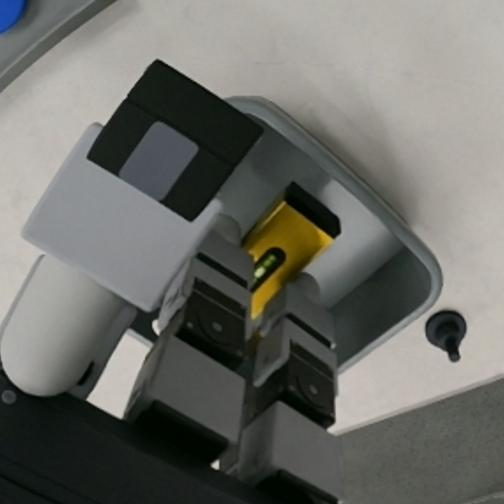

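Request:
{"op": "execute_actions", "data": {
  "actions": [
    [[0,0,0,0,0,0,-0.754,-0.06,-0.576,-0.696,-0.754,0.17,-0.576,-0.696,-0.754,0,0.9,0.5,-0.714,-0.678,-0.226,-0.168,0.1,-0.85,0,0,0.025,0,0,0,-0.754,0.15,-0.576,-0.696,-0.754,-0.15,-0.576,-0.696,0.05,0,0.9,0.5,-0.714,-0.678,-0.226,-0.168,0.65,-0.8]],
    [[0,0,0,0,0,0,-0.754,-0.06,-0.576,-0.696,-0.754,0.17,-0.576,-0.696,-0.754,0,0.9,0.5,-0.714,-0.678,-0.226,-0.168,0.1,-0.85,0,0,0.01,0,0,0,-0.754,0.15,-0.576,-0.696,-0.754,-0.15,-0.576,-0.696,0.05,0,0.9,0.5,-0.714,-0.678,-0.226,-0.168,0.65,-0.8]]
  ]
}}

Scene clock: 430.17 s.
left_arm: end_effector_position=(+0.3366, +0.1916, +0.2119) hand_goal=(-0.754, -0.060, -0.576, -0.696, -0.754, +0.170, -0.576, -0.696, -0.754, +0.000, +0.900, +0.500, -0.714, -0.678, -0.226, -0.168) hand_measured=(-0.754, -0.058, -0.576, -0.696, -0.752, +0.170, -0.576, -0.696, -0.756, +0.002, +0.896, +0.498, -0.716, -0.678, -0.222, -0.168) hand_current_ma=(+0, +0, +0, +0, +0, +0, +0, +0, -1, +0, -1, -1, +0, +0, +2, +0) hand_state=(goal, goal, goal, goal, goal, goal, goal, goal, goal, goal, goal, goal, goal, goal, goal, goal) hand_current_limit=0.10 hand_speed=-0.85 end_effector_quat_wxyz=(-0.017, +0.413, +0.911, +0.007) | right_arm: end_effector_position=(+0.4769, -0.3833, +0.1394) hand_goal=(-0.754, +0.150, -0.576, -0.696, -0.754, -0.150, -0.576, -0.696, +0.050, +0.000, +0.900, +0.500, -0.714, -0.678, -0.226, -0.168) hand_measured=(-0.754, -0.008, -0.576, -0.696, -0.752, +0.060, -0.576, -0.696, +0.040, +0.002, +0.890, +0.502, -0.714, -0.678, -0.222, -0.168) hand_current_ma=(+1, -454, +0, +1, +5, +454, +2, +4, -46, +6, -43, +12, +3, +3, +26, +2) hand_state=(goal, blocked, goal, goal, goal, blocked, goal, goal, goal, goal, goal, goal, goal, goal, goal, goal) hand_current_limit=0.65 hand_speed=-0.80 end_effector_quat_wxyz=(-0.001, +0.579, +0.815, -0.001)
Joint positions: left_arm=[-0.769 1.235 1.088 -1.459 -0.003 -1.452] | right_arm=[-0.062 1.439 0.958 -1.093 0 -0.403]
Joint torques (N m): left_arm=[-0.67 -7.47 9.68 0.01 0.07 0.1] | right_arm=[-1.03 -7.82 6.39 0.7 0.13 0.17]
Heat: left arm: hottest elbow 39 °C; right arm: hottest elbow 33 °C.
Hand target: left_arm +0.3444, +0.1814, +0.2230; +0.000, +0.423, +0.906, +0.000 | right_arm +0.4793, -0.3853, +0.1360; +0.000, +0.580, +0.814, +0.000
Off the commanded pose: left_arm 0.017 m, 2 deg | right_arm 0.005 m, 0 deg.
Step readings (end_effector_position of left_arm | right_arm):
0: (+0.3366, +0.1916, +0.2119) | (+0.4755, -0.3832, +0.1571)
1: (+0.3366, +0.1916, +0.2119) | (+0.4757, -0.3832, +0.1559)
2: (+0.3366, +0.1916, +0.2119) | (+0.4773, -0.3833, +0.1552)
4: (+0.3366, +0.1916, +0.2119) | (+0.4776, -0.3833, +0.1508)
8: (+0.3366, +0.1916, +0.2119) | (+0.4755, -0.3832, +0.1434)
15: (+0.3366, +0.1916, +0.2119) | (+0.4758, -0.3832, +0.1427)
16: (+0.3366, +0.1916, +0.2119) | (+0.4759, -0.3832, +0.1423)
17: (+0.3366, +0.1916, +0.2119) | (+0.4766, -0.3833, +0.1421)
19: (+0.3366, +0.1916, +0.2119) | (+0.4772, -0.3833, +0.1411)
23: (+0.3366, +0.1916, +0.2119) | (+0.4769, -0.3833, +0.1395)
30: (+0.3366, +0.1916, +0.2119) | (+0.4769, -0.3833, +0.1394)

Request:
{"op": "execute_actions", "data": {
  "actions": [
    [[0,0,0,0,0,0,-0.754,-0.06,-0.576,-0.696,-0.754,0.17,-0.576,-0.696,-0.754,0,0.9,0.5,-0.714,-0.678,-0.226,-0.168,0.1,-0.85,0,0,0.01,0,0,0,-0.754,0.15,-0.576,-0.696,-0.754,-0.15,-0.576,-0.696,0.05,0,0.9,0.5,-0.714,-0.678,-0.226,-0.168,0.65,-0.8]]
  ],
  "cameras": ["cam_right_wrist"]
}}

Request:
{"op": "zoom_image", "data": {
  "camera": "cam_right_wrist",
  "region": [200, 130, 400, 330]
}}

Scene clock: 433.30 s.
left_arm: end_effector_position=(+0.3366, +0.1916, +0.2119) hand_goal=(-0.754, -0.060, -0.576, -0.696, -0.754, +0.170, -0.576, -0.696, -0.754, +0.000, +0.900, +0.500, -0.714, -0.678, -0.226, -0.168) hand_measured=(-0.754, -0.058, -0.576, -0.696, -0.752, +0.170, -0.576, -0.696, -0.756, +0.002, +0.896, +0.498, -0.716, -0.678, -0.222, -0.168) hand_current_ma=(+0, +0, +0, +0, +0, +0, +0, +0, -1, +0, -1, -1, +0, +0, +2, +0) hand_state=(goal, goal, goal, goal, goal, goal, goal, goal, goal, goal, goal, goal, goal, goal, goal, goal) hand_current_limit=0.10 hand_speed=-0.85 end_effector_quat_wxyz=(-0.017, +0.413, +0.911, +0.007) | right_arm: end_effector_position=(+0.4766, -0.3833, +0.1325) hand_goal=(-0.754, +0.150, -0.576, -0.696, -0.754, -0.150, -0.576, -0.696, +0.050, +0.000, +0.900, +0.500, -0.714, -0.678, -0.226, -0.168) hand_measured=(-0.754, -0.008, -0.576, -0.696, -0.752, +0.060, -0.576, -0.696, +0.040, +0.002, +0.890, +0.502, -0.714, -0.678, -0.222, -0.168) hand_current_ma=(+1, -454, +0, +1, +5, +454, +2, +4, -46, +6, -43, +12, +3, +3, +26, +2) hand_state=(goal, blocked, goal, goal, goal, blocked, goal, goal, goal, goal, goal, goal, goal, goal, goal, goal) hand_current_limit=0.65 hand_speed=-0.80 end_effector_quat_wxyz=(-0.002, +0.579, +0.815, -0.002)
Joint positions: left_arm=[-0.769 1.235 1.088 -1.459 -0.003 -1.452] | right_arm=[-0.062 1.449 0.948 -1.075 0 -0.403]
Joint torques (N m): left_arm=[-0.62 -7.18 9.59 -0.01 0.07 0.1] | right_arm=[-1.08 -8 6.41 0.7 0.13 0.17]
Heat: left arm: hottest elbow 39 °C; right arm: hottest elbow 33 °C.
Hand target: left_arm +0.3444, +0.1814, +0.2230; +0.000, +0.423, +0.906, +0.000 | right_arm +0.4793, -0.3853, +0.1299; +0.000, +0.580, +0.814, +0.000
Off the commanded pose: left_arm 0.017 m, 2 deg | right_arm 0.004 m, 0 deg.
Step readings (end_effector_position of left_arm | right_arm):
0: (+0.3366, +0.1916, +0.2119) | (+0.4769, -0.3833, +0.1394)
1: (+0.3366, +0.1916, +0.2119) | (+0.4769, -0.3833, +0.1388)
2: (+0.3366, +0.1916, +0.2119) | (+0.4776, -0.3833, +0.1385)
4: (+0.3366, +0.1916, +0.2119) | (+0.4776, -0.3833, +0.1365)
8: (+0.3366, +0.1916, +0.2119) | (+0.4766, -0.3833, +0.1329)
15: (+0.3366, +0.1916, +0.2119) | (+0.4766, -0.3833, +0.1325)
camera_calibration:
cam_right_wrist: T_world_to_cam=[[0.842845, -0.535472, -0.053677, -0.561273], [-0.321838, -0.581481, 0.747194, -0.216914], [-0.431314, -0.612494, -0.662434, 0.178567], [0, 0, 0, 1]] pos_world=[0.480273, -0.317306, 0.250238]
Images, in order (width x height): cam_right_wrist 616x616.

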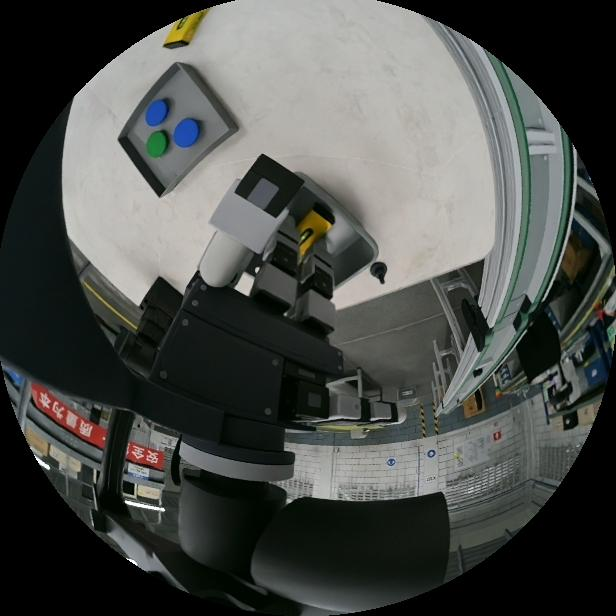

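Scaled by 2.520 from the camera's 616x616 image, which has a finer 880x880 frame.

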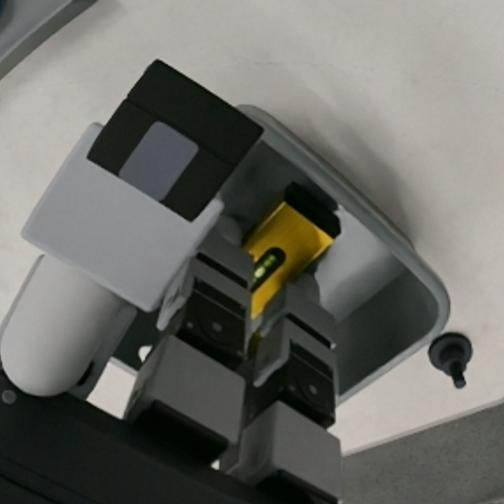

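Request:
{"op": "execute_actions", "data": {
  "actions": [
    [[0,0,0,0,0,0,-0.754,-0.06,-0.576,-0.696,-0.754,0.17,-0.576,-0.696,-0.754,0,0.9,0.5,-0.714,-0.678,-0.226,-0.168,0.1,-0.85,0,0,0.009,0,0,0,-0.754,0.15,-0.576,-0.696,-0.754,-0.15,-0.576,-0.696,0.05,0,0.9,0.5,-0.714,-0.678,-0.226,-0.168,0.65,-0.8]],
    [[0,0,0,0,0,0,-0.754,-0.06,-0.576,-0.696,-0.754,0.17,-0.576,-0.696,-0.754,0,0.9,0.5,-0.714,-0.678,-0.226,-0.168,0.1,-0.85,0,0,0.005,0,0,0,-0.754,0.15,-0.576,-0.696,-0.754,-0.15,-0.576,-0.696,0.05,0,0.9,0.5,-0.714,-0.678,-0.226,-0.168,0.65,-0.8]]
  ]
}}

Scene clock: 439.63 s.
left_arm: end_effector_position=(+0.3366, +0.1916, +0.2119) hand_goal=(-0.754, -0.060, -0.576, -0.696, -0.754, +0.170, -0.576, -0.696, -0.754, +0.000, +0.900, +0.500, -0.714, -0.678, -0.226, -0.168) hand_measured=(-0.754, -0.058, -0.576, -0.696, -0.752, +0.170, -0.576, -0.696, -0.756, +0.002, +0.896, +0.498, -0.716, -0.678, -0.222, -0.168) hand_current_ma=(+0, +0, +0, +0, +0, +0, +0, +0, -1, +0, -1, -1, +0, +0, +2, +0) hand_state=(goal, goal, goal, goal, goal, goal, goal, goal, goal, goal, goal, goal, goal, goal, goal, goal) hand_current_limit=0.10 hand_speed=-0.85 end_effector_quat_wxyz=(-0.017, +0.413, +0.911, +0.007) | right_arm: end_effector_position=(+0.4774, -0.3833, +0.1269) hand_goal=(-0.754, +0.150, -0.576, -0.696, -0.754, -0.150, -0.576, -0.696, +0.050, +0.000, +0.900, +0.500, -0.714, -0.678, -0.226, -0.168) hand_measured=(-0.754, -0.008, -0.576, -0.696, -0.752, +0.060, -0.576, -0.696, +0.040, +0.002, +0.890, +0.502, -0.714, -0.678, -0.222, -0.168) hand_current_ma=(+0, -454, +0, +1, +5, +454, +2, +4, -46, +6, -43, +12, +3, +3, +26, +2) hand_state=(goal, blocked, goal, goal, goal, blocked, goal, goal, goal, goal, goal, goal, goal, goal, goal, goal) hand_current_limit=0.65 hand_speed=-0.80 end_effector_quat_wxyz=(+0.000, +0.579, +0.815, -0.001)
Joint positions: left_arm=[-0.769 1.235 1.088 -1.459 -0.003 -1.452] | right_arm=[-0.062 1.456 0.938 -1.054 0 -0.403]
Joint torques (N m): left_arm=[-0.32 -7.24 9.65 0.01 0.08 0.1] | right_arm=[-1.14 -7.71 6.13 0.83 0.13 0.17]
Heat: left arm: hottest elbow 40 °C; right arm: hottest elbow 33 °C.
Hand target: left_arm +0.3444, +0.1814, +0.2230; +0.000, +0.423, +0.906, +0.000 | right_arm +0.4793, -0.3853, +0.1216; +0.000, +0.580, +0.814, +0.000
Off the commanded pose: left_arm 0.017 m, 2 deg | right_arm 0.006 m, 0 deg.
Step readings (end_effector_position of left_arm | right_arm):
0: (+0.3366, +0.1916, +0.2119) | (+0.4766, -0.3833, +0.1325)
1: (+0.3366, +0.1916, +0.2119) | (+0.4766, -0.3833, +0.1322)
2: (+0.3366, +0.1916, +0.2119) | (+0.4773, -0.3833, +0.1318)
4: (+0.3366, +0.1916, +0.2119) | (+0.4776, -0.3833, +0.1305)
8: (+0.3366, +0.1916, +0.2119) | (+0.4769, -0.3833, +0.1279)
15: (+0.3366, +0.1916, +0.2119) | (+0.4768, -0.3833, +0.1276)
16: (+0.3366, +0.1916, +0.2119) | (+0.4770, -0.3833, +0.1275)
17: (+0.3366, +0.1916, +0.2119) | (+0.4774, -0.3833, +0.1275)
19: (+0.3366, +0.1916, +0.2119) | (+0.4774, -0.3833, +0.1269)
23: (+0.3366, +0.1916, +0.2119) | (+0.4774, -0.3833, +0.1269)
30: (+0.3366, +0.1916, +0.2119) | (+0.4774, -0.3833, +0.1269)

Request:
{"op": "execute_actions", "data": {
  "actions": [
    [[0,0,0,0,0,0,-0.754,-0.06,-0.576,-0.696,-0.754,0.17,-0.576,-0.696,-0.754,0,0.9,0.5,-0.714,-0.678,-0.226,-0.168,0.1,-0.85,0,0,0,0,0,0,-0.754,-0.01,-0.576,-0.696,-0.754,0.07,-0.576,-0.696,0.05,0,0.9,0.5,-0.714,-0.678,-0.226,-0.168,0.4,-0.85]],
    [[0,0,0,0,0,0,-0.754,-0.06,-0.576,-0.696,-0.754,0.17,-0.576,-0.696,-0.754,0,0.9,0.5,-0.714,-0.678,-0.226,-0.168,0.1,-0.85,0,0,0,0,0,0,-0.754,-0.09,-0.576,-0.696,-0.754,0.14,-0.576,-0.696,0.05,0,0.9,0.5,-0.714,-0.678,-0.226,-0.168,0.4,-0.85]],
    [[0,0,0,0,0,0,-0.754,-0.06,-0.576,-0.696,-0.754,0.17,-0.576,-0.696,-0.754,0,0.9,0.5,-0.714,-0.678,-0.226,-0.168,0.1,-0.85,0,0,-0.03,0,0,0,-0.754,-0.09,-0.576,-0.696,-0.754,0.14,-0.576,-0.696,0.05,0,0.9,0.5,-0.714,-0.678,-0.226,-0.168,0.4,-0.85]],
    [[0,0,0,0,0,0,-0.754,-0.06,-0.576,-0.696,-0.754,0.17,-0.576,-0.696,-0.754,0,0.9,0.5,-0.714,-0.678,-0.226,-0.168,0.1,-0.85,0,0,-0.06,0,0,0,-0.754,-0.09,-0.576,-0.696,-0.754,0.14,-0.576,-0.696,0.05,0,0.9,0.5,-0.714,-0.678,-0.226,-0.168,0.4,-0.85]]
  ],
  "cameras": ["cam_right_wrist"]
}}

Request:
{"op": "zoom_image", "data": {
  "camera": "cam_right_wrist",
  "region": [200, 130, 400, 330]
}}

Scene clock: 449.63 s.
left_arm: end_effector_position=(+0.3366, +0.1916, +0.2119) hand_goal=(-0.754, -0.060, -0.576, -0.696, -0.754, +0.170, -0.576, -0.696, -0.754, +0.000, +0.900, +0.500, -0.714, -0.678, -0.226, -0.168) hand_measured=(-0.754, -0.058, -0.576, -0.696, -0.752, +0.170, -0.576, -0.696, -0.756, +0.002, +0.896, +0.498, -0.716, -0.678, -0.222, -0.168) hand_current_ma=(+0, +0, +0, +0, +0, +0, +0, +0, -1, +0, -1, -1, +0, +0, +2, +0) hand_state=(goal, goal, goal, goal, goal, goal, goal, goal, goal, goal, goal, goal, goal, goal, goal, goal) hand_current_limit=0.10 hand_speed=-0.85 end_effector_quat_wxyz=(-0.017, +0.413, +0.911, +0.007) | right_arm: end_effector_position=(+0.4673, -0.3825, +0.1616) hand_goal=(-0.754, -0.090, -0.576, -0.696, -0.754, +0.140, -0.576, -0.696, +0.050, +0.000, +0.900, +0.500, -0.714, -0.678, -0.226, -0.168) hand_measured=(-0.750, -0.090, -0.574, -0.696, -0.752, +0.136, -0.576, -0.696, +0.040, +0.002, +0.890, +0.502, -0.714, -0.678, -0.222, -0.168) hand_current_ma=(+14, +3, +4, +1, +10, -17, +3, +4, -46, +6, -43, +12, +4, +3, +26, +2) hand_state=(goal, goal, goal, goal, goal, goal, goal, goal, goal, goal, goal, goal, goal, goal, goal, goal) hand_current_limit=0.40 hand_speed=-0.85 end_effector_quat_wxyz=(-0.010, +0.579, +0.815, -0.006)
Joint positions: left_arm=[-0.769 1.235 1.088 -1.459 -0.003 -1.452] | right_arm=[-0.062 1.397 0.983 -1.179 0 -0.403]
Joint torques (N m): left_arm=[-0.67 -7.41 9.63 0.02 0.06 0.11] | right_arm=[-1.14 -7.77 9.35 -0.35 0.15 0.18]
Heat: left arm: hottest elbow 40 °C; right arm: hottest elbow 33 °C.
Hand target: left_arm +0.3444, +0.1814, +0.2230; +0.000, +0.423, +0.906, +0.000 | right_arm +0.4794, -0.3853, +0.1757; +0.000, +0.580, +0.814, +0.000
Off the commanded pose: left_arm 0.017 m, 2 deg | right_arm 0.019 m, 1 deg.
Step readings (end_effector_position of left_arm | right_arm):
0: (+0.3366, +0.1916, +0.2119) | (+0.4774, -0.3833, +0.1269)
1: (+0.3366, +0.1916, +0.2119) | (+0.4774, -0.3833, +0.1269)
2: (+0.3366, +0.1916, +0.2119) | (+0.4774, -0.3833, +0.1269)
4: (+0.3366, +0.1916, +0.2119) | (+0.4775, -0.3833, +0.1270)
8: (+0.3366, +0.1916, +0.2119) | (+0.4775, -0.3833, +0.1270)
15: (+0.3366, +0.1916, +0.2119) | (+0.4775, -0.3833, +0.1270)
16: (+0.3366, +0.1916, +0.2119) | (+0.4775, -0.3833, +0.1270)
17: (+0.3366, +0.1916, +0.2119) | (+0.4775, -0.3833, +0.1270)
19: (+0.3366, +0.1916, +0.2119) | (+0.4775, -0.3832, +0.1270)
23: (+0.3366, +0.1916, +0.2119) | (+0.4779, -0.3832, +0.1271)
30: (+0.3366, +0.1916, +0.2119) | (+0.4781, -0.3832, +0.1272)
31: (+0.3366, +0.1916, +0.2119) | (+0.4770, -0.3832, +0.1268)
32: (+0.3366, +0.1916, +0.2119) | (+0.4753, -0.3831, +0.1262)
34: (+0.3366, +0.1916, +0.2119) | (+0.4730, -0.3829, +0.1258)
38: (+0.3366, +0.1916, +0.2119) | (+0.4718, -0.3828, +0.1255)
45: (+0.3366, +0.1916, +0.2119) | (+0.4717, -0.3828, +0.1255)
46: (+0.3366, +0.1916, +0.2119) | (+0.4701, -0.3827, +0.1273)
47: (+0.3366, +0.1916, +0.2119) | (+0.4660, -0.3824, +0.1292)
49: (+0.3366, +0.1916, +0.2119) | (+0.4615, -0.3821, +0.1380)
53: (+0.3366, +0.1916, +0.2119) | (+0.4645, -0.3823, +0.1572)
60: (+0.3366, +0.1916, +0.2119) | (+0.4673, -0.3825, +0.1616)
camera_calibration:
cam_right_wrist: T_world_to_cam=[[0.841808, -0.535381, -0.0687568, -0.54854], [-0.30935, -0.582901, 0.751351, -0.248311], [-0.442337, -0.611224, -0.65631, 0.198967], [0, 0, 0, 1]] pos_world=[0.47296, -0.316805, 0.279437]
Images, in order (width x height): cam_right_wrist 616x616.

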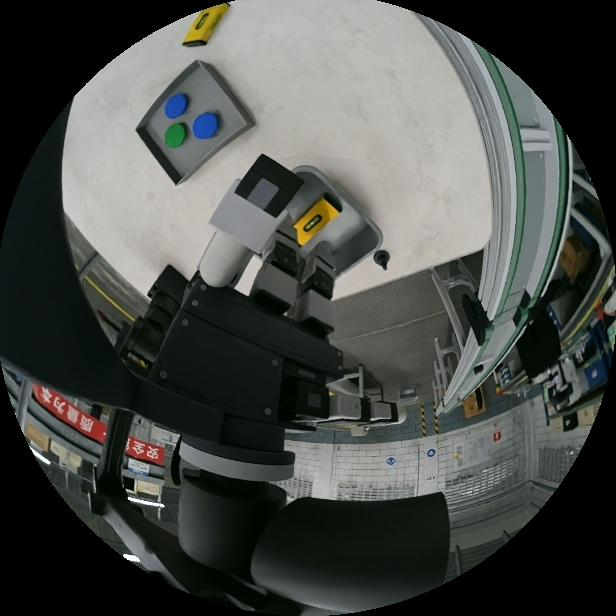

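Scaled by 2.520 from the camera's 616x616 image, which has a finer 880x880 frame.

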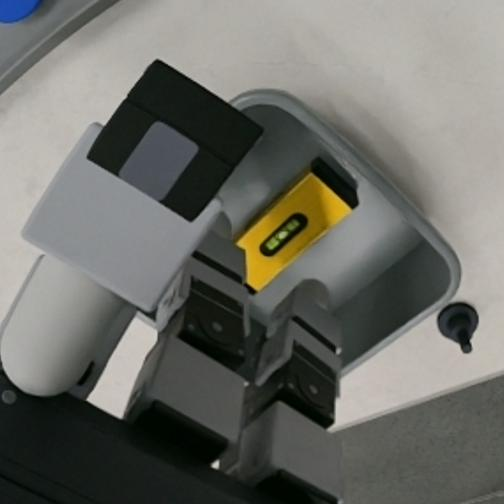

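Request:
{"op": "execute_actions", "data": {
  "actions": [
    [[0.09,-0.02,0,0,0,0,-0.754,-0.06,-0.576,-0.696,-0.754,0.17,-0.576,-0.696,-0.754,0,0.9,0.5,-0.714,-0.678,-0.226,-0.168,0.1,-0.85,0,0,-0.12,0,0,0,-0.754,-0.22,-0.576,-0.696,-0.754,0.22,-0.576,-0.696,0.05,0,0.9,0.5,-0.714,-0.678,-0.226,-0.168,0.4,-0.85]],
    [[0.096,-0.02,0,0,0,0,-0.754,-0.06,-0.576,-0.696,-0.754,0.17,-0.576,-0.696,-0.754,0,0.9,0.5,-0.714,-0.678,-0.226,-0.168,0.1,-0.85,0.1235,0.066,0,0,0,-0.107,-0.754,-0.22,-0.576,-0.696,-0.754,0.22,-0.576,-0.696,0.05,0,0.9,0.5,-0.714,-0.678,-0.226,-0.168,0.4,-0.85]],
    [[0,0,0,0,0,0,-0.754,-0.06,-0.576,-0.696,-0.754,0.17,-0.576,-0.696,-0.754,0,0.9,0.5,-0.714,-0.678,-0.226,-0.168,0.1,-0.85,0.095,0.103,0,0,0,0,-0.754,-0.22,-0.576,-0.696,-0.754,0.22,-0.576,-0.696,0.05,0,0.9,0.5,-0.714,-0.678,-0.226,-0.168,0.4,-0.85]],
    [[0,0,0,0,0,0,-0.754,-0.06,-0.576,-0.696,-0.754,0.17,-0.576,-0.696,-0.754,0,0.9,0.5,-0.714,-0.678,-0.226,-0.168,0.1,-0.85,0.095,0.103,0,0,0,0,-0.754,-0.22,-0.576,-0.696,-0.754,0.22,-0.576,-0.696,0.05,0,0.9,0.5,-0.714,-0.678,-0.226,-0.168,0.4,-0.85]],
    [[0,0,0,0,0,0,-0.754,-0.06,-0.576,-0.696,-0.754,0.17,-0.576,-0.696,-0.754,0,0.9,0.5,-0.714,-0.678,-0.226,-0.168,0.1,-0.85,0.095,0.103,0.02,0,0,0,-0.754,-0.22,-0.576,-0.696,-0.754,0.22,-0.576,-0.696,0.05,0,0.9,0.5,-0.714,-0.678,-0.226,-0.168,0.4,-0.85]],
    [[0,0,0,0,0,0,-0.754,-0.06,-0.576,-0.696,-0.754,0.17,-0.576,-0.696,-0.754,0,0.9,0.5,-0.714,-0.678,-0.226,-0.168,0.1,-0.85,0.095,0.103,0.02,0,0,0,-0.754,-0.22,-0.576,-0.696,-0.754,0.22,-0.576,-0.696,0.05,0,0.9,0.5,-0.714,-0.678,-0.226,-0.168,0.4,-0.85]]
  ],
  "cameras": ["cam_high", "cam_right_wrist"]
}}

Request:
{"op": "zoom_image", "data": {
  "camera": "cam_right_wrist",
  "region": [240, 110, 440, 310]
}}

Scene clock: 473.30 s.
left_arm: end_effector_position=(+0.2530, +0.2558, +0.2148) hand_goal=(-0.754, -0.060, -0.576, -0.696, -0.754, +0.170, -0.576, -0.696, -0.754, +0.000, +0.900, +0.500, -0.714, -0.678, -0.226, -0.168) hand_measured=(-0.752, -0.058, -0.576, -0.696, -0.752, +0.170, -0.576, -0.696, -0.756, +0.002, +0.896, +0.498, -0.714, -0.678, -0.222, -0.168) hand_current_ma=(+0, +0, +0, +0, +0, +0, +0, +0, +0, +0, -1, -1, +0, +0, +2, +0) hand_state=(goal, goal, goal, goal, goal, goal, goal, goal, goal, goal, goal, goal, goal, goal, goal, goal) hand_current_limit=0.10 hand_speed=-0.85 end_effector_quat_wxyz=(-0.008, +0.427, +0.904, +0.004) | right_arm: end_effector_position=(+0.5322, +0.0293, +0.2034) hand_goal=(-0.754, -0.220, -0.576, -0.696, -0.754, +0.220, -0.576, -0.696, +0.050, +0.000, +0.900, +0.500, -0.714, -0.678, -0.226, -0.168) hand_measured=(-0.752, -0.218, -0.576, -0.696, -0.752, +0.216, -0.576, -0.696, +0.040, +0.002, +0.890, +0.502, -0.714, -0.678, -0.222, -0.168) hand_current_ma=(+7, +6, +2, +1, +8, -13, +3, +4, -49, +6, -41, +12, -1, +3, +27, +2) hand_state=(goal, goal, goal, goal, goal, goal, goal, goal, goal, goal, goal, goal, goal, goal, goal, goal) hand_current_limit=0.40 hand_speed=-0.85 end_effector_quat_wxyz=(-0.008, +0.425, +0.905, -0.014)
Joint positions: left_arm=[-0.806 0.916 0.878 -1.55 -0.002 -1.459] | right_arm=[0.687 1.868 1.689 -1.424 -0.002 -0.011]
Joint torques (N m): left_arm=[-0.67 -1.96 9.17 -0.18 0.05 -0.2] | right_arm=[-1.49 -14.68 10.18 -0.42 0.28 0.35]
Heat: left arm: hottest elbow 40 °C; right arm: hottest elbow 35 °C.
Hand target: left_arm +0.2544, +0.2516, +0.2231; +0.000, +0.423, +0.906, +0.000 | right_arm +0.5452, +0.0297, +0.2238; +0.000, +0.436, +0.900, +0.000
Off the commanded pose: left_arm 0.009 m, 1 deg | right_arm 0.024 m, 2 deg.
Step readings (end_effector_position of left_arm | right_arm):
0: (+0.3366, +0.1916, +0.2119) | (+0.4673, -0.3825, +0.1616)
1: (+0.3328, +0.1945, +0.2101) | (+0.4661, -0.3824, +0.1664)
2: (+0.3284, +0.1978, +0.2082) | (+0.4596, -0.3820, +0.1711)
4: (+0.3121, +0.2111, +0.2064) | (+0.4578, -0.3819, +0.1910)
8: (+0.2977, +0.2216, +0.2171) | (+0.4712, -0.3828, +0.2352)
15: (+0.2975, +0.2212, +0.2168) | (+0.4733, -0.3829, +0.2409)
16: (+0.2933, +0.2247, +0.2141) | (+0.4734, -0.3767, +0.2398)
17: (+0.2885, +0.2284, +0.2119) | (+0.4735, -0.3690, +0.2385)
19: (+0.2705, +0.2437, +0.2081) | (+0.4747, -0.3417, +0.2357)
23: (+0.2529, +0.2571, +0.2170) | (+0.4771, -0.3008, +0.2296)
30: (+0.2527, +0.2561, +0.2157) | (+0.4781, -0.2995, +0.2281)
31: (+0.2529, +0.2559, +0.2151) | (+0.4795, -0.2956, +0.2288)
32: (+0.2529, +0.2558, +0.2149) | (+0.4816, -0.2889, +0.2295)
34: (+0.2530, +0.2558, +0.2148) | (+0.4856, -0.2579, +0.2322)
38: (+0.2530, +0.2558, +0.2148) | (+0.4875, -0.2065, +0.2340)
45: (+0.2530, +0.2558, +0.2148) | (+0.4912, -0.2143, +0.2320)
46: (+0.2530, +0.2558, +0.2148) | (+0.4933, -0.2119, +0.2328)
47: (+0.2530, +0.2558, +0.2148) | (+0.4966, -0.2072, +0.2334)
49: (+0.2530, +0.2558, +0.2148) | (+0.5035, -0.1796, +0.2357)
53: (+0.2530, +0.2558, +0.2148) | (+0.5035, -0.1286, +0.2333)
60: (+0.2530, +0.2558, +0.2148) | (+0.5044, -0.1320, +0.2297)
61: (+0.2530, +0.2558, +0.2148) | (+0.5063, -0.1284, +0.2301)
62: (+0.2530, +0.2558, +0.2148) | (+0.5116, -0.1247, +0.2302)
64: (+0.2530, +0.2558, +0.2148) | (+0.5206, -0.0998, +0.2308)
68: (+0.2530, +0.2558, +0.2148) | (+0.5182, -0.0534, +0.2205)
75: (+0.2530, +0.2558, +0.2148) | (+0.5166, -0.0504, +0.2148)
76: (+0.2530, +0.2558, +0.2148) | (+0.5187, -0.0460, +0.2162)
77: (+0.2530, +0.2558, +0.2148) | (+0.5251, -0.0415, +0.2172)
79: (+0.2530, +0.2558, +0.2148) | (+0.5389, -0.0169, +0.2205)
83: (+0.2530, +0.2558, +0.2148) | (+0.5398, +0.0254, +0.2126)
90: (+0.2530, +0.2558, +0.2148) | (+0.5301, +0.0321, +0.2032)
camera_calibration:
cam_right_wrist: T_world_to_cam=[[0.975667, -0.207456, -0.0709584, -0.460236], [-0.0817363, -0.644448, 0.760267, -0.140724], [-0.203451, -0.735968, -0.645724, 0.381153], [0, 0, 0, 1]] pos_world=[0.515081, 0.0943477, 0.32045]
Images, in order (width x height): cam_high 896x504, cam_right_wrist 616x616.

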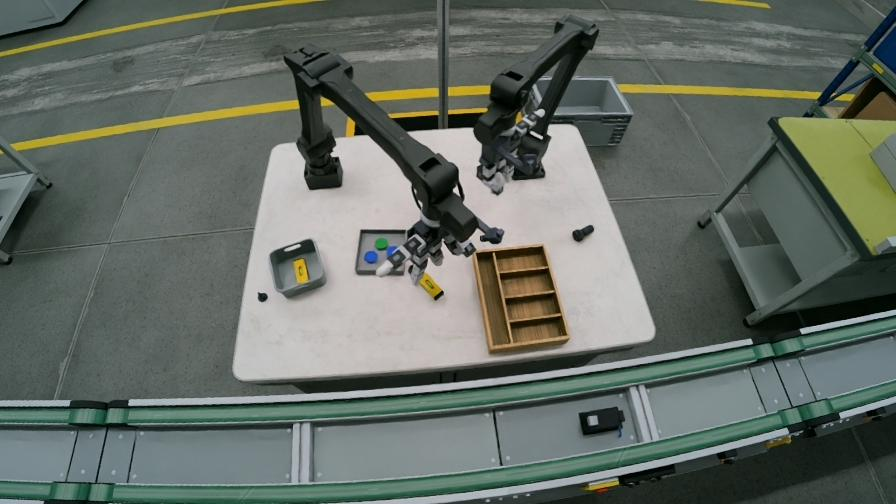

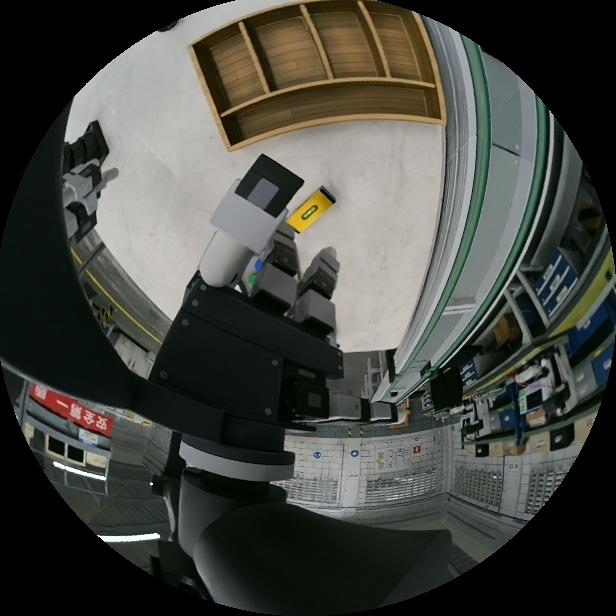

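Scaled by 2.520 from the camera's 616x616 image, which has a finer 880x880 frame.

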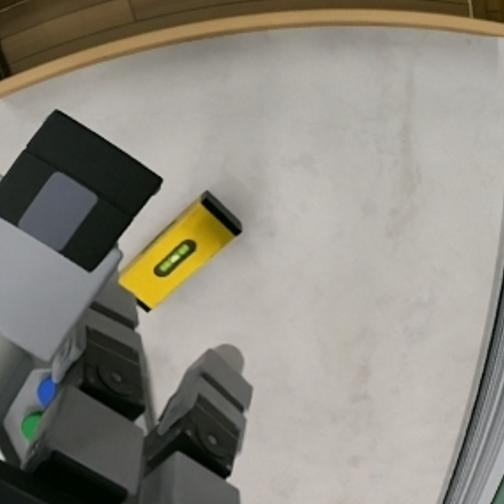

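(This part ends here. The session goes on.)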